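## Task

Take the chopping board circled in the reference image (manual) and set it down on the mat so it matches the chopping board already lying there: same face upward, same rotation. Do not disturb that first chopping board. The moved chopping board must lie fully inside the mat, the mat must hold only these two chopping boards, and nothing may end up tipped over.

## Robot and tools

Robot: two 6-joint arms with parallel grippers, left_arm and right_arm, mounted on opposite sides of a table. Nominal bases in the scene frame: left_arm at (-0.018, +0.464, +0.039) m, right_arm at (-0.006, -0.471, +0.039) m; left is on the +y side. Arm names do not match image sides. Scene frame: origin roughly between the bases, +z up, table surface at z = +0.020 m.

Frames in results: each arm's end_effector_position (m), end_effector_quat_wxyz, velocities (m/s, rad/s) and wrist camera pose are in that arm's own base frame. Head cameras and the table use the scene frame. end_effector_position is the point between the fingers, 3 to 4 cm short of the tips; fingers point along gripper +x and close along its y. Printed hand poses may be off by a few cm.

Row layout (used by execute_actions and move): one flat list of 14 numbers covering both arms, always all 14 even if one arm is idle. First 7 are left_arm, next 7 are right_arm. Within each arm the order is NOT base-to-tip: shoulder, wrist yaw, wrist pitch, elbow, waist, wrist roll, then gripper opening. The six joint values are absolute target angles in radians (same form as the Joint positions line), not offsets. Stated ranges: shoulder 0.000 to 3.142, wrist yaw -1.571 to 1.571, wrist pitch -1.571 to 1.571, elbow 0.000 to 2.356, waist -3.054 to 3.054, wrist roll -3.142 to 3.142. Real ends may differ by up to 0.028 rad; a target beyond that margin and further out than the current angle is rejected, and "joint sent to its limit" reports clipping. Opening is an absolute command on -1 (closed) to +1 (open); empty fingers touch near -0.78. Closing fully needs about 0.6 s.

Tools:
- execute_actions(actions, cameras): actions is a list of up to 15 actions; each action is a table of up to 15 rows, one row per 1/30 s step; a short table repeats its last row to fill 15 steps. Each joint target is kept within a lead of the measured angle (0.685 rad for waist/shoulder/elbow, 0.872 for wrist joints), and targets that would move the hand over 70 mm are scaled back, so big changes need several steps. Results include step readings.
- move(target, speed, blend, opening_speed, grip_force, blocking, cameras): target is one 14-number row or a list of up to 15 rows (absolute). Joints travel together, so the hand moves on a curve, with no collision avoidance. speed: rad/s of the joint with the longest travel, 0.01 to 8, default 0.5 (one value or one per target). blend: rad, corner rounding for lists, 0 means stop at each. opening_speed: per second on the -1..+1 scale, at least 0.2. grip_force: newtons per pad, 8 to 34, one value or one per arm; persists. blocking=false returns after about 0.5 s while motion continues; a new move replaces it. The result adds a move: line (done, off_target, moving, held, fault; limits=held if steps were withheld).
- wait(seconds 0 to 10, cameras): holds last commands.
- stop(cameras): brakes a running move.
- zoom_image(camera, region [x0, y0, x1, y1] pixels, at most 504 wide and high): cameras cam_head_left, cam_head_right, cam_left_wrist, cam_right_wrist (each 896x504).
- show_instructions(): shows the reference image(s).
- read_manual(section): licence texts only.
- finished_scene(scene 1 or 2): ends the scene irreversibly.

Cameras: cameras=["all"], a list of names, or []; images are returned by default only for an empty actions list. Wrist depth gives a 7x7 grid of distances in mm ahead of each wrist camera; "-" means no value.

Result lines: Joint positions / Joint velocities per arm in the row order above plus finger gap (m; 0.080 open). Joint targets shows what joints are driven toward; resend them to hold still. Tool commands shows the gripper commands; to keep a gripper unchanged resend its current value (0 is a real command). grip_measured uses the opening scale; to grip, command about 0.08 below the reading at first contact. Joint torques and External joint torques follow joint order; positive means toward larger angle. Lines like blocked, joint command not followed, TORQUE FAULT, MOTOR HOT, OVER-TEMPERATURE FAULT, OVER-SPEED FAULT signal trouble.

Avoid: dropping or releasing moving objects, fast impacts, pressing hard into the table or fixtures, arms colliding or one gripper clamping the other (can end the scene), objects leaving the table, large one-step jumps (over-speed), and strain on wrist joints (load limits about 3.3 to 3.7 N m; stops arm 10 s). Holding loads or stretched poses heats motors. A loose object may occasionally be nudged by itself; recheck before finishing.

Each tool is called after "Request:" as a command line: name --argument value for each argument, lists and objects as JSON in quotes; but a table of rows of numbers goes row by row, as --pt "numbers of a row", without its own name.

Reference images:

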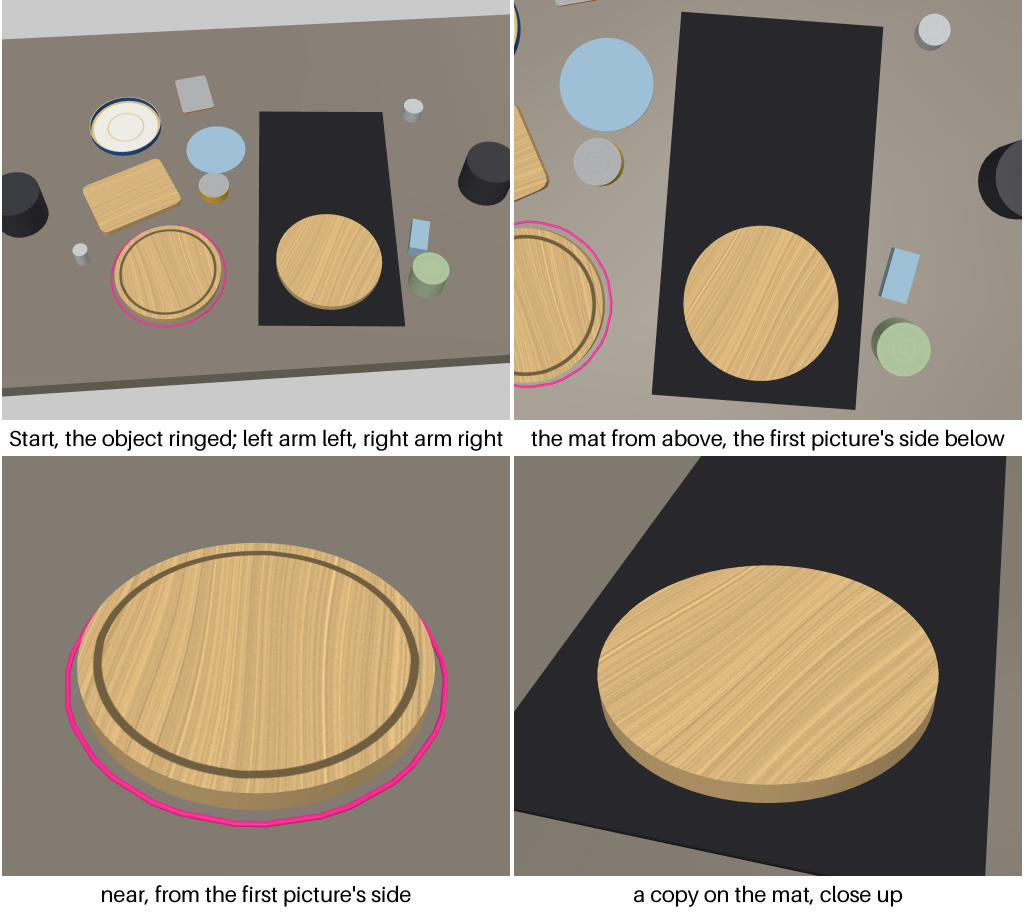

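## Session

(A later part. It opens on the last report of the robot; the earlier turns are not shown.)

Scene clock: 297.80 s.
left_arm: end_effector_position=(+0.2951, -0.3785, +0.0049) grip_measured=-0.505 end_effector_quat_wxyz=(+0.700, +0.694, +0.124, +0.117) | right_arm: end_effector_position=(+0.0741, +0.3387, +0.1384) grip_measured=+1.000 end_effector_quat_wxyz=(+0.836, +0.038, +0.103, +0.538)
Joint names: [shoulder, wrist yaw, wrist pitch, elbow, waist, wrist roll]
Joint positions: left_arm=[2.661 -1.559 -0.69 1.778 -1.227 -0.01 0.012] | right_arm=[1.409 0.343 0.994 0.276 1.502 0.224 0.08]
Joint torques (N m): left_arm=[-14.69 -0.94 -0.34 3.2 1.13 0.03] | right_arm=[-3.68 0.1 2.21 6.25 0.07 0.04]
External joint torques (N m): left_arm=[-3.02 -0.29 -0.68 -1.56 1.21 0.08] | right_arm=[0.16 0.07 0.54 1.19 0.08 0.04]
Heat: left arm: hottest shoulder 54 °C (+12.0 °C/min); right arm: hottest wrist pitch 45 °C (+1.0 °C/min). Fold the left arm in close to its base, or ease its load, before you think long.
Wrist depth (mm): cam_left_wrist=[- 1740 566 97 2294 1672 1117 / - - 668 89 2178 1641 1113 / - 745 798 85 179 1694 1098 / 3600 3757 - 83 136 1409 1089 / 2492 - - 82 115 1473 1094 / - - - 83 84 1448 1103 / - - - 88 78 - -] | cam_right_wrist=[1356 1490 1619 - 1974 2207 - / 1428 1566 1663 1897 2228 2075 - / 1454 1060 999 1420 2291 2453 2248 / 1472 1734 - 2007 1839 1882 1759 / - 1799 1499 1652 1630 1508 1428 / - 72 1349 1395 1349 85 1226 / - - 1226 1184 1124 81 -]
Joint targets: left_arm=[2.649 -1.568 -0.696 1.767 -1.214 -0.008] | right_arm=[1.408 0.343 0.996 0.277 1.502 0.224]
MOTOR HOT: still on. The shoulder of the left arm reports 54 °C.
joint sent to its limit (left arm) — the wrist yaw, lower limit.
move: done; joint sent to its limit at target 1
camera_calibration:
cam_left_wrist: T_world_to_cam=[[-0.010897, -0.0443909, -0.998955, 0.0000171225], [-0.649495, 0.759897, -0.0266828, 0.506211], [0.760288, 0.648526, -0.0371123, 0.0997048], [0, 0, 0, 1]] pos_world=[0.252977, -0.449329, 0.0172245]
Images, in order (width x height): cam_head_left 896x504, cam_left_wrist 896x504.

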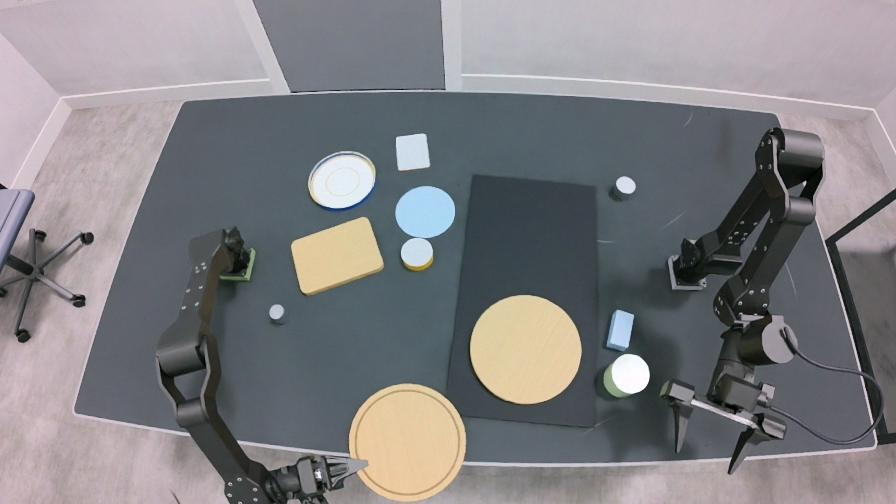

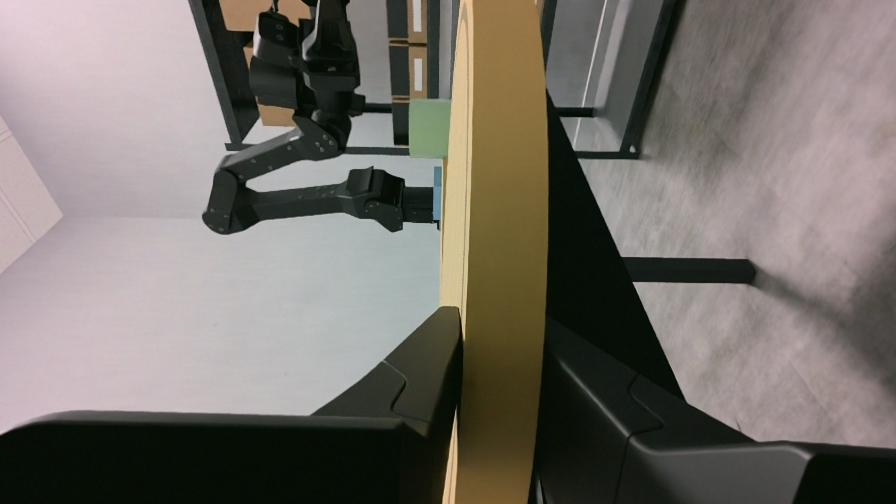

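Request:
move --pt "2.385 -0.96 -1.0 1.825 -1.214 0 -0.85 1.408 0.343 0.996 0.277 1.502 0.224 1" --pt "1.95 -0.5 -1.247 2.0 -1.1 -0.1 -0.85 1.408 0.343 0.996 0.277 1.502 0.224 1" --speed '[0.25,0.4]' --blend '[0.1,0]' --cameras '["cam_head_left","cam_left_wrist"]'

Scene clock: 435.10 s.
left_arm: end_effector_position=(+0.2589, -0.3518, +0.2213) grip_measured=-0.501 end_effector_quat_wxyz=(+0.796, +0.377, +0.417, -0.223) | right_arm: end_effector_position=(+0.0741, +0.3387, +0.1384) grip_measured=+1.000 end_effector_quat_wxyz=(+0.836, +0.038, +0.103, +0.538)
Joint names: [shoulder, wrist yaw, wrist pitch, elbow, waist, wrist roll]
Joint positions: left_arm=[1.966 -0.493 -1.253 1.98 -1.1 -0.097 0.012] | right_arm=[1.409 0.343 0.994 0.276 1.502 0.224 0.08]
Joint torques (N m): left_arm=[-12.6 -0.51 0.6 7.52 0.2 -0.08] | right_arm=[-3.45 0.06 2.2 6.19 0.04 0.01]
External joint torques (N m): left_arm=[-3.54 -0.22 -0.26 1.44 0.22 -0.06] | right_arm=[0.35 0.03 0.56 1.17 0.03 0.02]
Motor temperatures (°C): left_arm=[64 34 31 36 29 31] | right_arm=[32 33 46 37 26 32]
Heat: left arm: hottest shoulder 64 °C (+2.0 °C/min); right arm: hottest wrist pitch 46 °C (+0.0 °C/min). Fold the left arm in close to its base, or ease its load, before you think long.
Wrist depth (mm): cam_left_wrist=[448 439 402 96 1168 1067 971 / 492 426 383 90 1117 1062 964 / 513 413 374 85 1117 1033 971 / 508 408 374 83 1122 1041 953 / 504 426 381 83 278 1029 943 / 502 433 - 84 85 291 953 / - - - 89 78 - -] | cam_right_wrist=[1403 1472 1698 1772 2007 2228 2058 / 1499 1463 1686 1868 1868 - - / 1454 1042 1099 1051 1734 2503 2291 / 867 1785 2269 2023 1853 1868 1799 / 1686 1772 1508 1537 1630 1490 1437 / - 72 1380 1395 1349 85 1239 / - - 1208 1202 1124 81 -]
Joint targets: left_arm=[1.949 -0.499 -1.255 1.999 -1.097 -0.100] | right_arm=[1.408 0.343 0.996 0.277 1.502 0.224]
MOTOR HOT: still on. The shoulder of the left arm reports 64 °C.
move: done
camera_calibration:
cam_left_wrist: T_world_to_cam=[[-0.661902, -0.639654, -0.390804, 0.0415269], [-0.676017, 0.734641, -0.0574691, 0.472985], [0.323861, 0.226151, -0.918678, 0.277448], [0, 0, 0, 1]] pos_world=[0.257378, -0.383656, 0.298296]
Images, in order (width x height): cam_head_left 896x504, cam_left_wrist 896x504.

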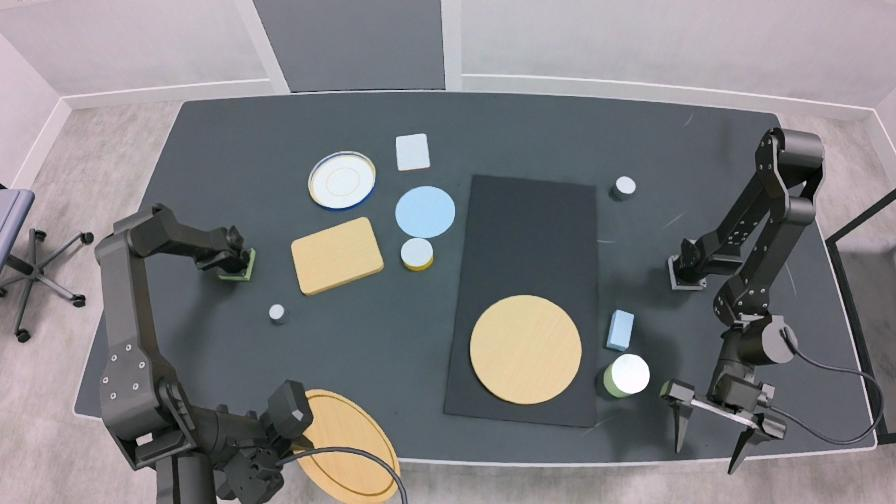

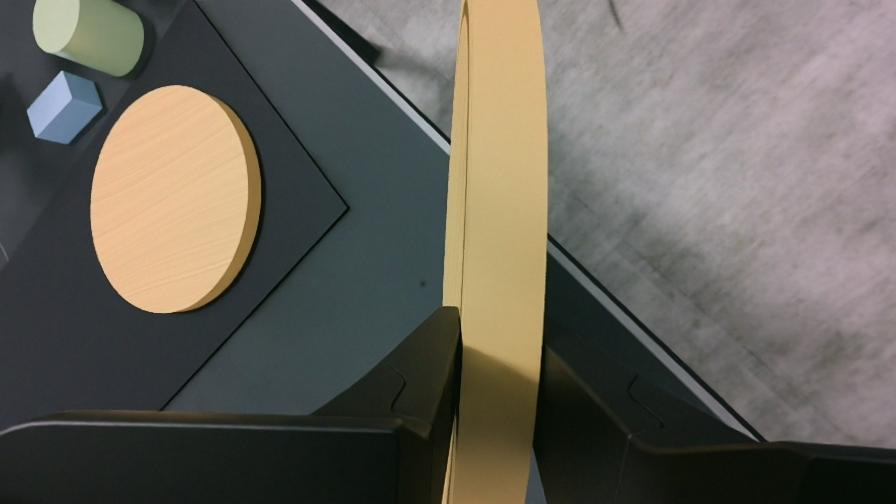

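Request:
move --pt "1.95 0.5 -0.98 2.0 0.3 -0.6 -0.85 1.408 0.343 0.996 0.277 1.502 0.224 1" --pt "2.389 0.82 -0.662 2.108 0.4564 -0.8 -0.85 1.408 0.343 0.996 0.277 1.502 0.224 1" --speed '[0.7,0.4]' --blend '[0.1,0]' --cameras '["cam_head_left","cam_head_right","cam_left_wrist"]'

Scene clock: 445.50 s.
left_arm: end_effector_position=(+0.5503, +0.1545, +0.1332) grip_measured=-0.500 end_effector_quat_wxyz=(+0.700, -0.591, +0.401, +0.006) | right_arm: end_effector_position=(+0.0741, +0.3387, +0.1384) grip_measured=+1.000 end_effector_quat_wxyz=(+0.836, +0.038, +0.103, +0.538)
Joint names: [shoulder, wrist yaw, wrist pitch, elbow, waist, wrist roll]
Joint positions: left_arm=[2.377 0.805 -0.672 2.089 0.465 -0.795 0.012] | right_arm=[1.409 0.343 0.994 0.276 1.502 0.224 0.08]
Joint torques (N m): left_arm=[-12.41 0.58 1.87 8 -0.05 -0.08] | right_arm=[-3.5 0.04 2.23 6.01 0.06 -0.04]
External joint torques (N m): left_arm=[-0.39 0.22 0.75 1.52 -0.04 -0.12] | right_arm=[0.37 0.01 0.56 0.95 0.07 -0.03]
Motor temperatures (°C): left_arm=[64 34 32 37 29 31] | right_arm=[32 33 46 37 26 32]
Heat: left arm: hottest shoulder 64 °C (+1.0 °C/min); right arm: hottest wrist pitch 46 °C (+0.0 °C/min). Fold the left arm in close to its base, or ease its load, before you think long.
Wrist depth (mm): cam_left_wrist=[121 138 172 198 352 359 331 / 126 148 181 91 395 577 340 / 131 154 197 86 387 2541 392 / 137 160 214 84 417 477 412 / 143 170 216 83 87 496 465 / 147 174 - 84 85 462 2041 / - - - 89 78 - -] | cam_right_wrist=[1334 1566 1630 1785 2007 2453 2380 / 1428 1566 1663 1882 1927 - - / 1454 1047 1060 1007 2248 2453 2228 / 840 1698 1990 2093 1868 1942 1812 / - 1799 1490 1481 1652 1527 1420 / - 72 1364 1372 1341 85 1258 / - - 1220 1196 1151 81 -]
Joint targets: left_arm=[2.390 0.811 -0.663 2.109 0.464 -0.800] | right_arm=[1.408 0.343 0.996 0.277 1.502 0.224]
MOTOR HOT: still on. The shoulder of the left arm reports 64 °C.
move: done
camera_calibration:
cam_left_wrist: T_world_to_cam=[[0.489429, -0.269228, 0.829443, -0.329512], [-0.747809, -0.618868, 0.240382, 0.501883], [0.448598, -0.737915, -0.504224, 0.0128039], [0, 0, 0, 1]] pos_world=[0.530842, 0.231334, 0.159123]
Images, in order (width x height): cam_head_left 896x504, cam_head_right 896x504, cam_left_wrist 896x504.

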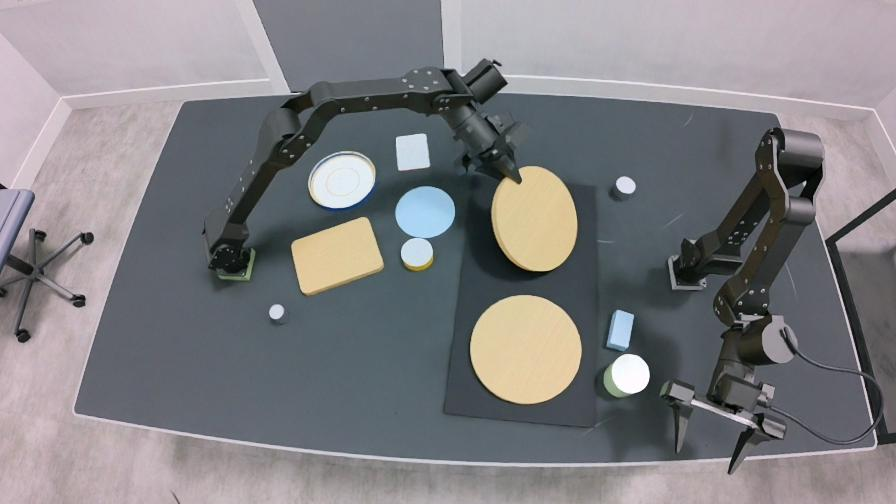

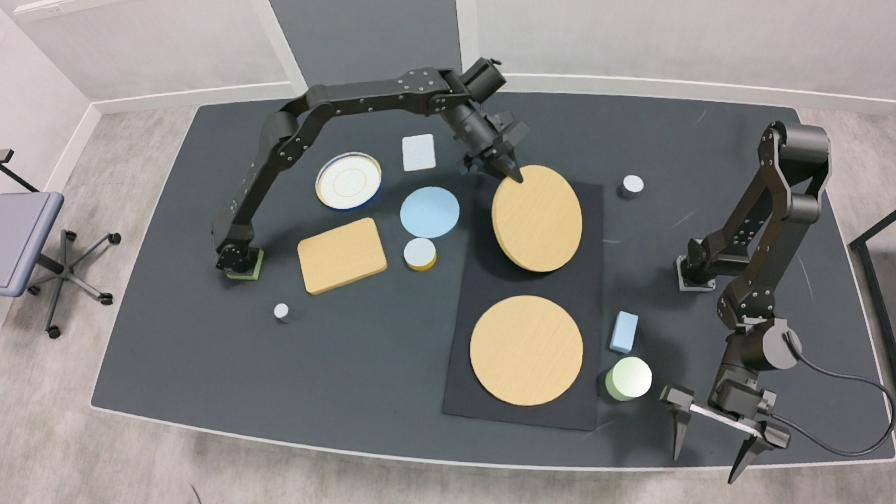

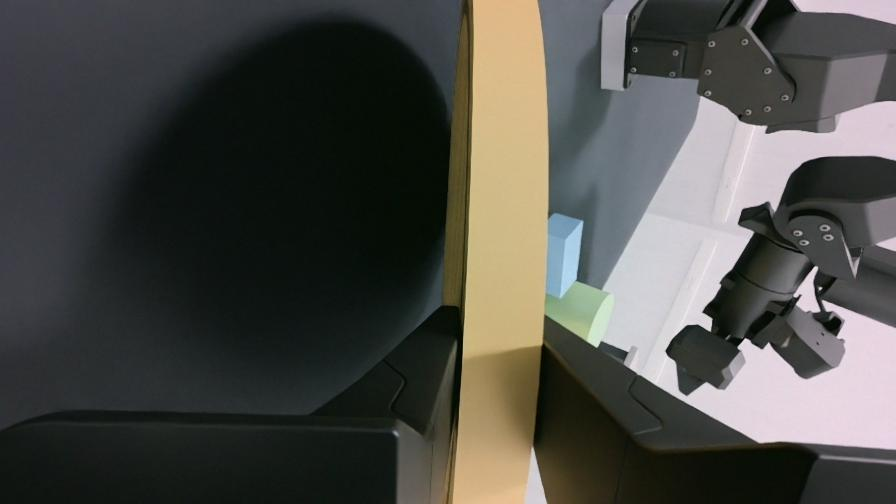

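Request:
move --target '[2.399,0.82,-0.577,2.034,0.4564,-0.8,-0.85,1.408,0.343,0.996,0.277,1.502,0.224,1]' --speed 0.1 --cameras '["cam_head_left","cam_left_wrist"]'

Scene clock: 458.47 s.
left_arm: end_effector_position=(+0.5559, +0.1536, +0.1260) grip_measured=-0.500 end_effector_quat_wxyz=(+0.710, -0.586, +0.390, -0.009) | right_arm: end_effector_position=(+0.0741, +0.3387, +0.1384) grip_measured=+1.000 end_effector_quat_wxyz=(+0.836, +0.038, +0.103, +0.538)
Joint names: [shoulder, wrist yaw, wrist pitch, elbow, waist, wrist roll]
Joint positions: left_arm=[2.383 0.82 -0.585 2.049 0.461 -0.797 0.012] | right_arm=[1.409 0.343 0.994 0.276 1.502 0.224 0.08]
Joint torques (N m): left_arm=[-12.05 0.41 1.76 4.49 -0.47 -0.06] | right_arm=[-3.38 0.08 2.27 6.2 0.07 -0.03]
External joint torques (N m): left_arm=[0.14 0.05 0.59 -2.07 -0.45 -0.11] | right_arm=[0.42 0.04 0.63 1.18 0.08 -0.02]
Motor temperatures (°C): left_arm=[63 33 36 39 29 31] | right_arm=[32 33 46 37 26 32]
Heat: left arm: hottest shoulder 63 °C (-1.0 °C/min); right arm: hottest wrist pitch 46 °C (+0.0 °C/min). Fold the left arm in close to its base, or ease its load, before you think long.
Wrist depth (mm): cam_left_wrist=[119 135 171 197 370 364 326 / 123 140 182 91 395 353 337 / 123 148 192 86 453 - 387 / 130 155 203 84 416 2880 419 / 135 160 208 84 87 498 475 / 139 165 - 84 85 2294 - / - - - 89 78 - -] | cam_right_wrist=[1428 1597 1566 1812 1839 2759 2357 / 1412 1547 1630 1839 - 2503 2248 / 1463 1029 1007 886 2075 2453 2380 / 906 1252 1942 2007 1868 1942 1785 / 1641 1420 1518 1395 1663 1499 1437 / - 72 1334 1387 1334 85 1239 / - - 1233 1167 1135 81 -]
Joint targets: left_arm=[2.399 0.821 -0.577 2.034 0.456 -0.801] | right_arm=[1.408 0.343 0.996 0.277 1.502 0.224]
MOTOR HOT: still on. The shoulder of the left arm reports 63 °C.
move: done
camera_calibration:
cam_left_wrist: T_world_to_cam=[[0.451257, -0.279808, 0.847393, -0.305919], [-0.764033, -0.611791, 0.204854, 0.519732], [0.461108, -0.739878, -0.489857, -0.0024684], [0, 0, 0, 1]] pos_world=[0.536279, 0.230542, 0.151556]
Images, in order (width x height): cam_head_left 896x504, cam_left_wrist 896x504.

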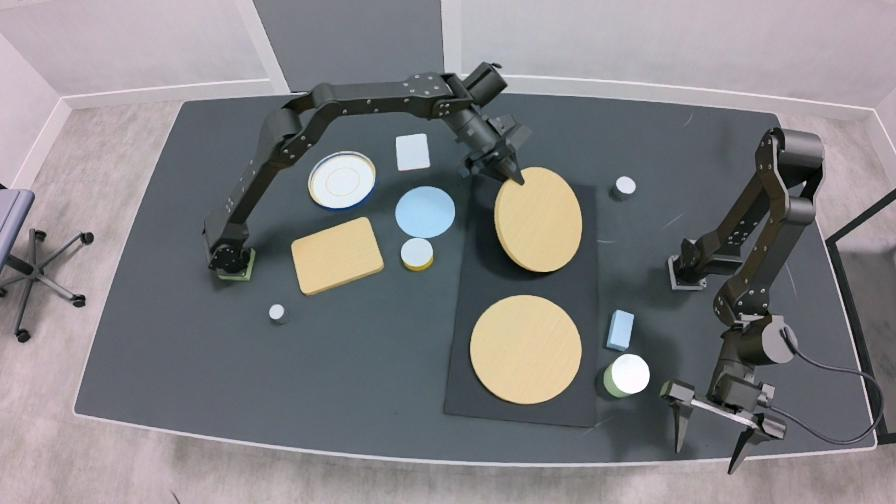

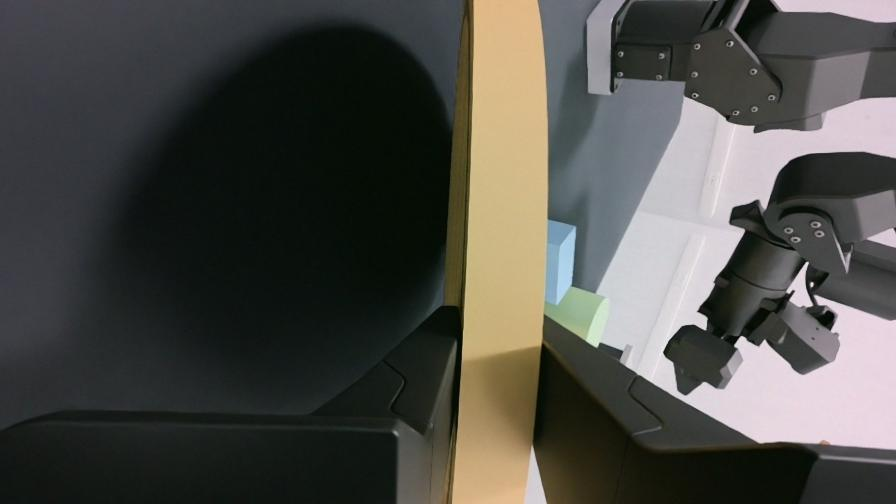

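Request:
move --target '[2.407,0.82,-0.519,1.984,0.4564,-0.8,-0.85,1.408,0.343,0.996,0.277,1.502,0.224,1]' --speed 0.08 --cameras '["cam_head_left","cam_left_wrist"]'

Scene clock: 469.30 s.
left_arm: end_effector_position=(+0.5569, +0.1524, +0.1183) grip_measured=-0.500 end_effector_quat_wxyz=(+0.714, -0.585, +0.384, -0.020) | right_arm: end_effector_position=(+0.0741, +0.3387, +0.1384) grip_measured=+1.000 end_effector_quat_wxyz=(+0.836, +0.038, +0.103, +0.538)
Joint names: [shoulder, wrist yaw, wrist pitch, elbow, waist, wrist roll]
Joint positions: left_arm=[2.383 0.835 -0.52 2.005 0.461 -0.797 0.012] | right_arm=[1.409 0.343 0.994 0.276 1.502 0.224 0.08]
Joint torques (N m): left_arm=[-11.03 0.11 1.36 4 -0.42 -0.03] | right_arm=[-3.52 0.05 2.21 6.19 0.03 0.03]
External joint torques (N m): left_arm=[1.26 -0.25 0.15 -2.63 -0.41 -0.08] | right_arm=[0.27 0.02 0.58 1.18 0.03 0.03]
Motor temperatures (°C): left_arm=[61 33 37 38 29 31] | right_arm=[32 33 46 37 26 32]
Heat: left arm: hottest shoulder 61 °C (-3.0 °C/min); right arm: hottest wrist pitch 46 °C (+0.0 °C/min). Fold the left arm in close to its base, or ease its load, before you think long.
Wrist depth (mm): cam_left_wrist=[113 133 171 194 371 358 325 / - 138 175 91 412 359 339 / 121 144 184 86 475 - 388 / 125 149 196 84 414 501 427 / 128 154 200 83 84 501 468 / - 159 - 84 87 - - / - - - 89 78 - -] | cam_right_wrist=[1356 1508 1608 - 2207 3469 - / 1428 1508 1641 1974 2312 2228 - / 1481 1070 1007 964 2335 2428 2312 / 1518 1710 1958 1990 1882 1897 1772 / - 1882 1472 1547 1641 1499 1437 / - 72 1334 1387 1327 85 1252 / - - 1214 1179 1135 81 -]
Joint targets: left_arm=[2.407 0.827 -0.518 1.984 0.456 -0.800] | right_arm=[1.408 0.343 0.996 0.277 1.502 0.224]
MOTOR HOT: still on. The shoulder of the left arm reports 61 °C.
move: done
camera_calibration:
cam_left_wrist: T_world_to_cam=[[0.428828, -0.282289, 0.858149, -0.288678], [-0.774332, -0.604141, 0.188211, 0.527823], [0.465313, -0.745202, -0.477659, -0.0106339], [0, 0, 0, 1]] pos_world=[0.537452, 0.229464, 0.143307]
Images, in order (width x height): cam_head_left 896x504, cam_left_wrist 896x504.

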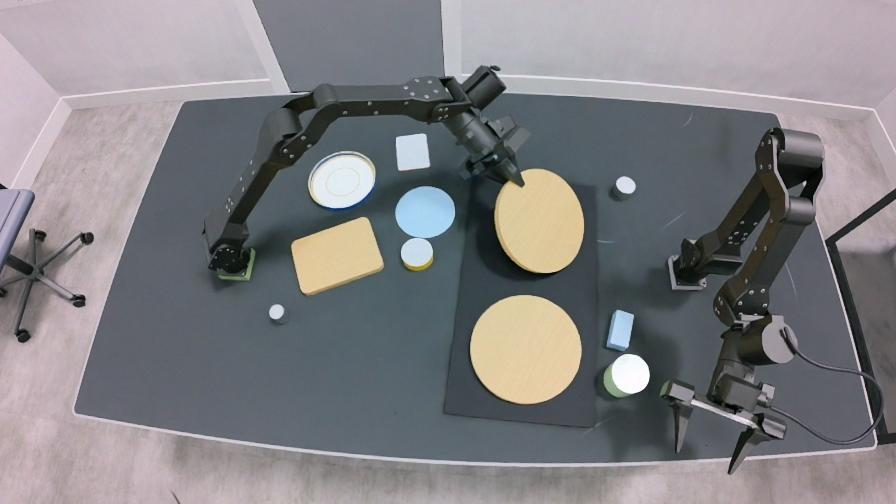

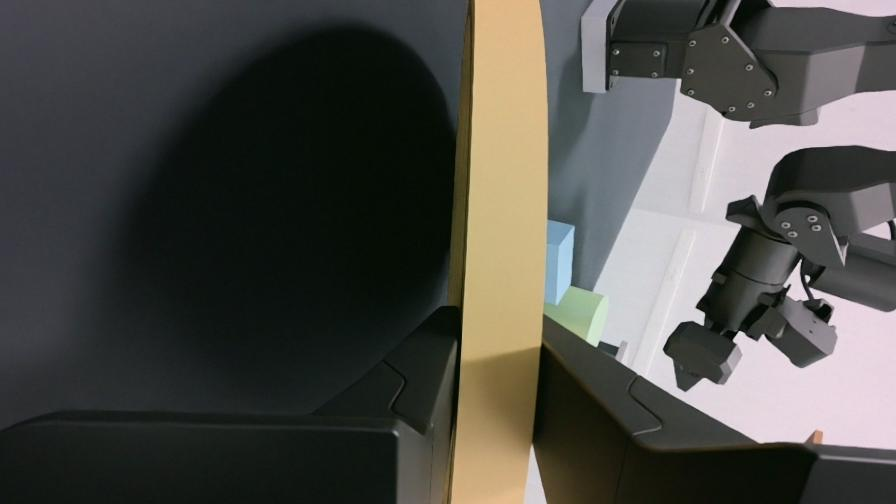

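Request:
move --target '[2.402,0.83,-0.525,1.99,0.4604,-0.798,0.1,1.408,0.343,0.996,0.277,1.502,0.224,1]' --opening_speed 0.3 --cameras '["cam_head_left","cam_left_wrist"]'

Scene clock: 503.60 s.
left_arm: end_effector_position=(+0.5565, +0.1524, +0.1097) grip_measured=+0.096 end_effector_quat_wxyz=(+0.710, -0.586, +0.389, -0.013) | right_arm: end_effector_position=(+0.0741, +0.3387, +0.1384) grip_measured=+1.000 end_effector_quat_wxyz=(+0.836, +0.038, +0.103, +0.538)
Joint names: [shoulder, wrist yaw, wrist pitch, elbow, waist, wrist roll]
Joint positions: left_arm=[2.394 0.825 -0.522 2 0.46 -0.797 0.039] | right_arm=[1.409 0.343 0.994 0.276 1.502 0.224 0.08]
Joint torques (N m): left_arm=[-13.01 0.31 0.87 5.1 -0.21 0.03] | right_arm=[-3.43 0.06 2.21 6.1 -0.1 0.02]
External joint torques (N m): left_arm=[-0.75 -0.04 -0.32 -1.47 -0.31 -0.02] | right_arm=[0.4 0.01 0.55 1.02 -0.07 0.02]
Motor temperatures (°C): left_arm=[59 32 36 37 29 31] | right_arm=[32 33 47 37 26 32]
Heat: left arm: hottest shoulder 59 °C (-5.0 °C/min); right arm: hottest wrist pitch 47 °C (+1.0 °C/min). Fold the left arm in close to its base, or ease its load, before you think long.
Wrist depth (mm): cam_left_wrist=[105 120 147 95 326 355 320 / 107 123 154 86 346 349 334 / - 135 162 83 389 - 394 / - 138 170 82 401 - 417 / 120 140 161 99 415 479 465 / 123 136 - 84 94 71 - / - - - 90 - 70 -] | cam_right_wrist=[1372 - 1747 - 2228 2891 - / 1454 1663 1518 1094 - - 2611 / 1428 1060 960 995 2269 2428 2335 / 1518 1285 - 1927 1853 1897 1812 / 1652 1812 1499 1463 1652 1490 1428 / - 72 1364 1372 1356 85 1252 / - - 1214 1179 1145 81 -]
Joint targets: left_arm=[2.402 0.823 -0.525 1.991 0.457 -0.798] | right_arm=[1.408 0.343 0.996 0.277 1.502 0.224]
MOTOR HOT: still on. The shoulder of the left arm reports 59 °C.
move: done
camera_calibration:
cam_left_wrist: T_world_to_cam=[[0.446292, -0.280104, 0.849921, -0.290244], [-0.7676, -0.60804, 0.202676, 0.524485], [0.460016, -0.742852, -0.486371, -0.0109785], [0, 0, 0, 1]] pos_world=[0.537178, 0.229454, 0.135044]
Images, in order (width x height): cam_head_left 896x504, cam_left_wrist 896x504.

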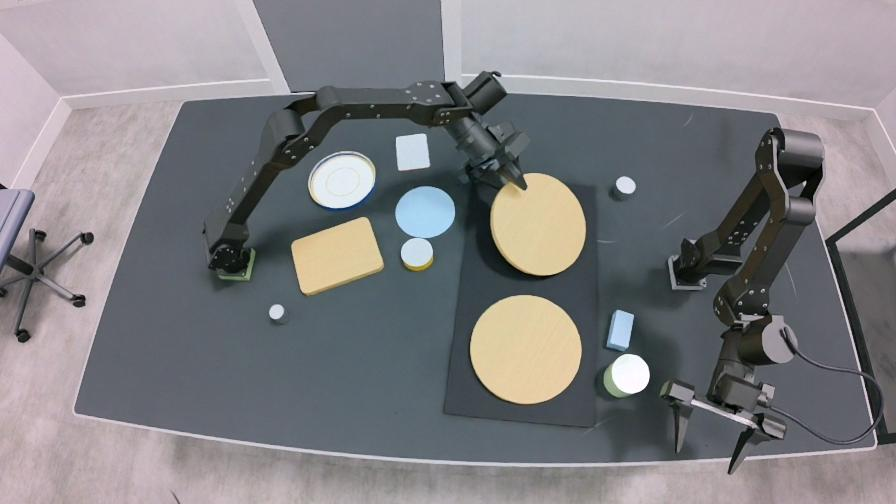

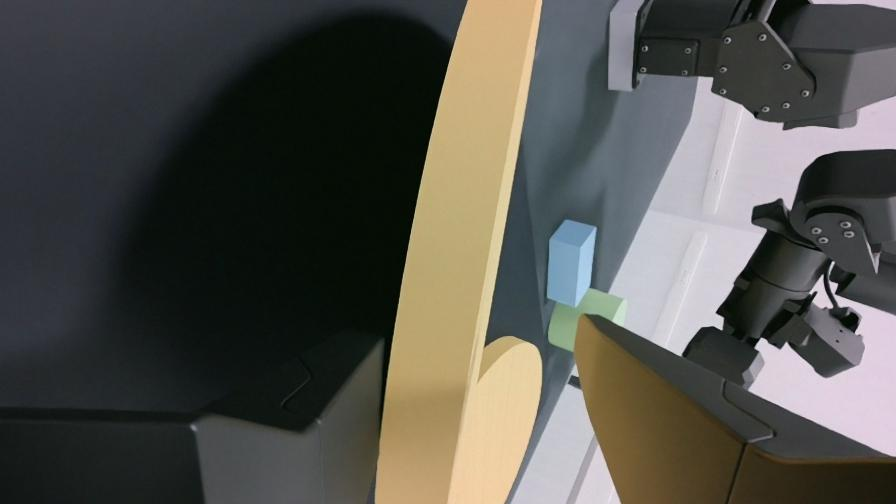

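Request:
move --target '[2.430,0.607,-0.642,1.923,0.488,-0.69,0.1,1.408,0.343,0.996,0.277,1.502,0.224,1]' --speed 0.1 --cameras '["cam_head_left","cam_head_right","cam_left_wrist"]'

Scene clock: 510.57 s.
left_arm: end_effector_position=(+0.5245, +0.1737, +0.0453) grip_measured=+0.097 end_effector_quat_wxyz=(+0.701, -0.546, +0.447, +0.101) | right_arm: end_effector_position=(+0.0741, +0.3387, +0.1384) grip_measured=+1.000 end_effector_quat_wxyz=(+0.836, +0.038, +0.103, +0.538)
Joint names: [shoulder, wrist yaw, wrist pitch, elbow, waist, wrist roll]
Joint positions: left_arm=[2.418 0.611 -0.637 1.934 0.477 -0.694 0.039] | right_arm=[1.409 0.343 0.994 0.276 1.502 0.224 0.08]
Joint torques (N m): left_arm=[-12.56 0.18 0.55 4.65 0.28 0.2] | right_arm=[-3.37 0.01 2.19 6.31 0.02 0.02]
External joint torques (N m): left_arm=[-0.45 -0.13 -0.46 -1.67 0.26 0.17] | right_arm=[0.54 -0.02 0.49 1.15 0.02 0.02]
Motor temperatures (°C): left_arm=[60 32 35 37 29 31] | right_arm=[32 33 47 37 26 32]
Heat: left arm: hottest shoulder 60 °C (-3.0 °C/min); right arm: hottest wrist pitch 47 °C (+1.0 °C/min). Fold the left arm in close to its base, or ease its load, before you think long.
Wrist depth (mm): cam_left_wrist=[- 66 77 96 105 125 250 / - 68 79 99 100 140 297 / - 69 83 97 107 159 374 / - 76 89 98 119 186 431 / - - 89 100 120 223 2400 / - - - 106 122 71 395 / - - - 119 143 70 -] | cam_right_wrist=[- 1445 1799 2130 2023 1897 - / - 1868 1747 1412 - - - / 1481 1047 1074 995 2023 2503 2291 / 840 1772 1942 1897 1868 1897 1785 / 1641 1759 1958 1445 1652 1499 1454 / - 72 1356 1420 1334 85 1214 / - - 1220 1162 1140 81 -]
Joint targets: left_arm=[2.429 0.607 -0.641 1.923 0.480 -0.690] | right_arm=[1.408 0.343 0.996 0.277 1.502 0.224]
MOTOR HOT: still on. The shoulder of the left arm reports 60 °C.
move: done
camera_calibration:
cam_left_wrist: T_world_to_cam=[[0.637996, -0.351342, 0.685216, -0.295914], [-0.67336, -0.686227, 0.275097, 0.486727], [0.37356, -0.636908, -0.674389, 0.0237068], [0, 0, 0, 1]] pos_world=[0.507678, 0.245137, 0.0848551]
Images, in order (width x height): cam_head_left 896x504, cam_head_right 896x504, cam_left_wrist 896x504.

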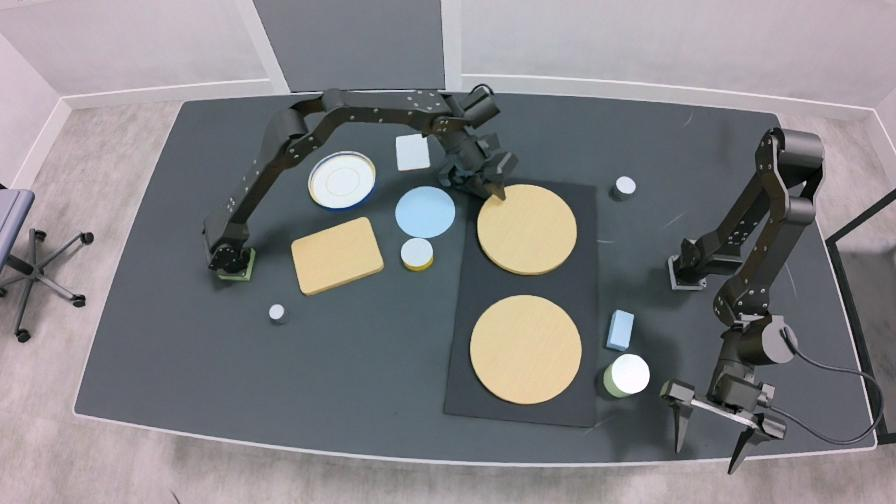

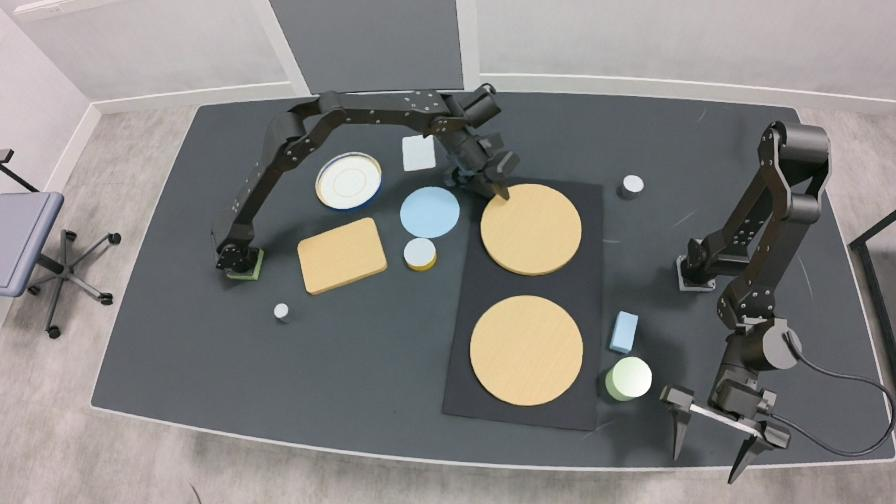

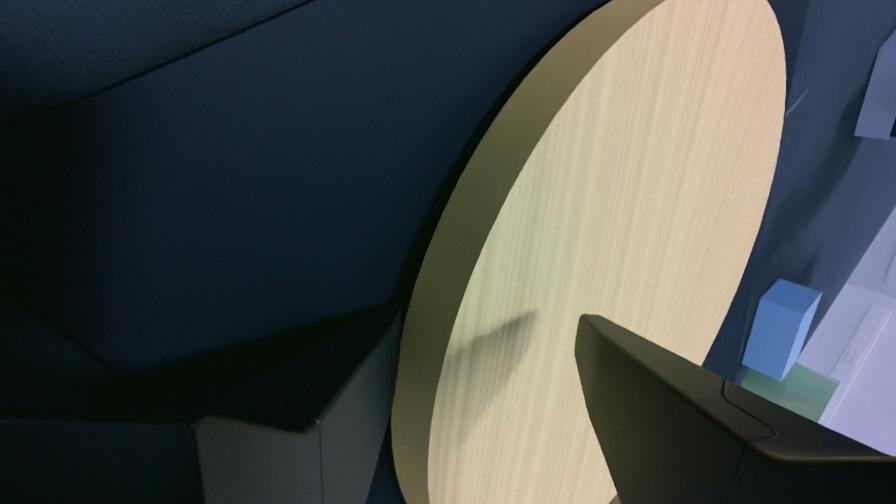

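Request:
move --pt "2.346 0.64 -0.576 1.781 0.565 -0.69 0.1 1.408 0.343 0.996 0.277 1.502 0.224 1" --pt "1.9 0.64 -0.8 1.8 0.75 -0.69 0.1 1.408 0.343 0.996 0.277 1.502 0.224 1" --speed '[0.1,0.7]' --cameras '["cam_head_left","cam_head_right","cam_left_wrist"]'

Request:
zoom_image --camera "cam_head_left" --region '[430, 165, 620, 440]'

Scene clock: 531.23 s.
left_arm: end_effector_position=(+0.4061, +0.2571, +0.2383) grip_measured=+0.097 end_effector_quat_wxyz=(+0.749, -0.569, +0.298, +0.161) | right_arm: end_effector_position=(+0.0741, +0.3387, +0.1384) grip_measured=+1.000 end_effector_quat_wxyz=(+0.836, +0.038, +0.103, +0.538)
Joint names: [shoulder, wrist yaw, wrist pitch, elbow, waist, wrist roll]
Joint positions: left_arm=[1.901 0.642 -0.796 1.793 0.753 -0.694 0.039] | right_arm=[1.409 0.343 0.994 0.276 1.502 0.224 0.08]
Joint torques (N m): left_arm=[-10.75 0.23 0.84 6.68 -0.14 0.2] | right_arm=[-3.46 0.05 2.2 6.3 0.08 0]
External joint torques (N m): left_arm=[-1.51 -0.06 -0.4 0.03 -0.09 0.16] | right_arm=[0.4 0.01 0.53 1.23 0.08 0.01]
Motor temperatures (°C): left_arm=[58 32 34 38 29 31] | right_arm=[32 33 47 38 26 32]
Heat: left arm: hottest shoulder 58 °C (-3.0 °C/min); right arm: hottest wrist pitch 47 °C (+1.0 °C/min). Fold the left arm in close to its base, or ease its load, before you think long.
Wrist depth (mm): cam_left_wrist=[220 256 310 402 567 1651 1409 / 234 258 318 415 523 1865 1552 / 228 262 324 417 677 2160 1379 / 232 268 329 412 614 570 499 / 236 272 309 428 581 663 518 / - - - 451 94 71 571 / - - - 461 87 70 -] | cam_right_wrist=[1380 1420 - 1722 2040 2228 - / 1420 1577 1686 1839 - - 2891 / 1463 1070 967 1065 2428 2453 2291 / 1527 1630 - 2023 1839 1942 1747 / 1619 1927 1912 1577 1663 1508 1420 / - 72 1349 1387 1341 85 1245 / - - 1190 1184 1124 81 -]
Joint targets: left_arm=[1.900 0.640 -0.801 1.799 0.753 -0.690] | right_arm=[1.408 0.343 0.996 0.277 1.502 0.224]
MOTOR HOT: still on. The shoulder of the left arm reports 58 °C.
move: done
camera_calibration:
cam_left_wrist: T_world_to_cam=[[0.577743, -0.268754, 0.770704, -0.340507], [-0.505925, -0.858883, 0.0797533, 0.433976], [0.64051, -0.435995, -0.632183, 0.0811151], [0, 0, 0, 1]] pos_world=[0.36433, 0.316588, 0.279098]
Images, in order (width x height): cam_head_left 896x504, cam_head_right 896x504, cam_left_wrist 896x504.

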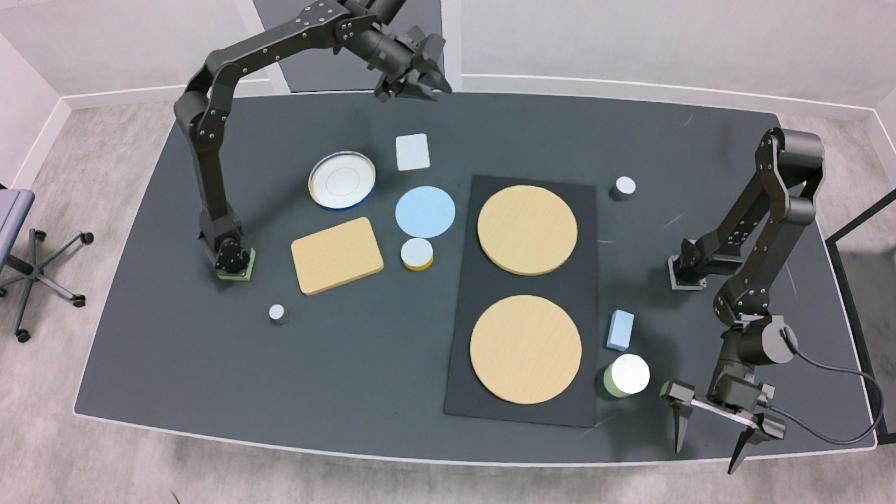

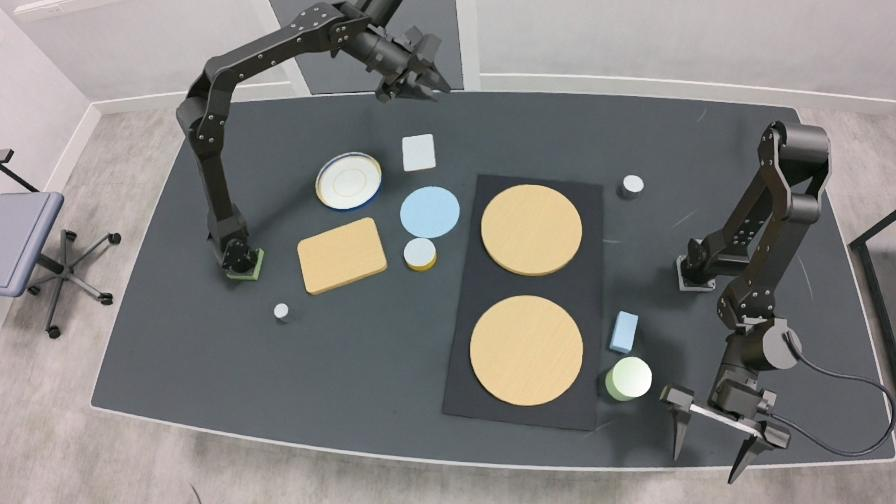

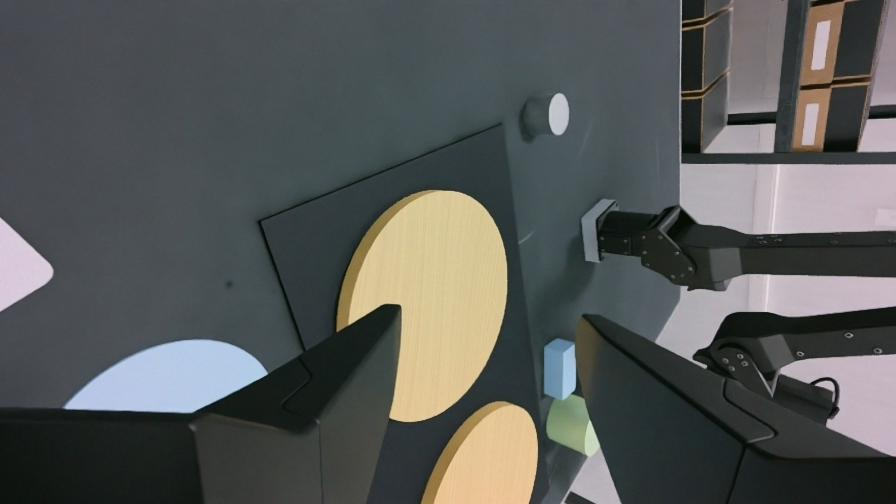

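Scaled by 1.833 from the camera's 896x504 image, which has a finer 1280x720 frame.

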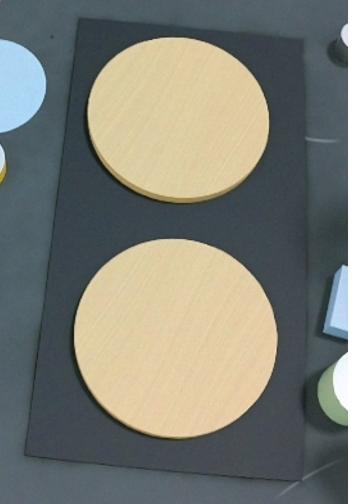

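Request:
zoom_image --camera "cam_head_left" --region '[470, 175, 590, 285]'

Scaled by 4.200 from the camera's 896x504 image, which has a finer 1280x720 frame.

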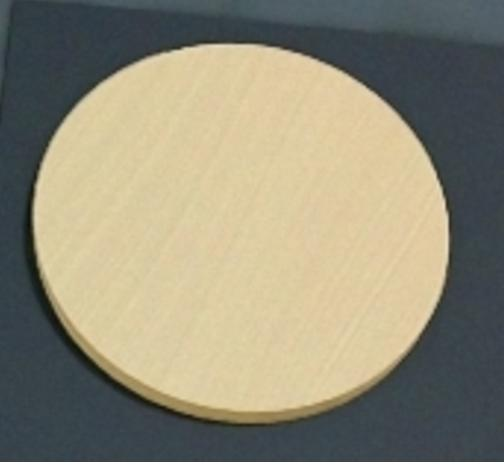

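Request:
finished_scene --scene 2

The scene is finished: the task was done.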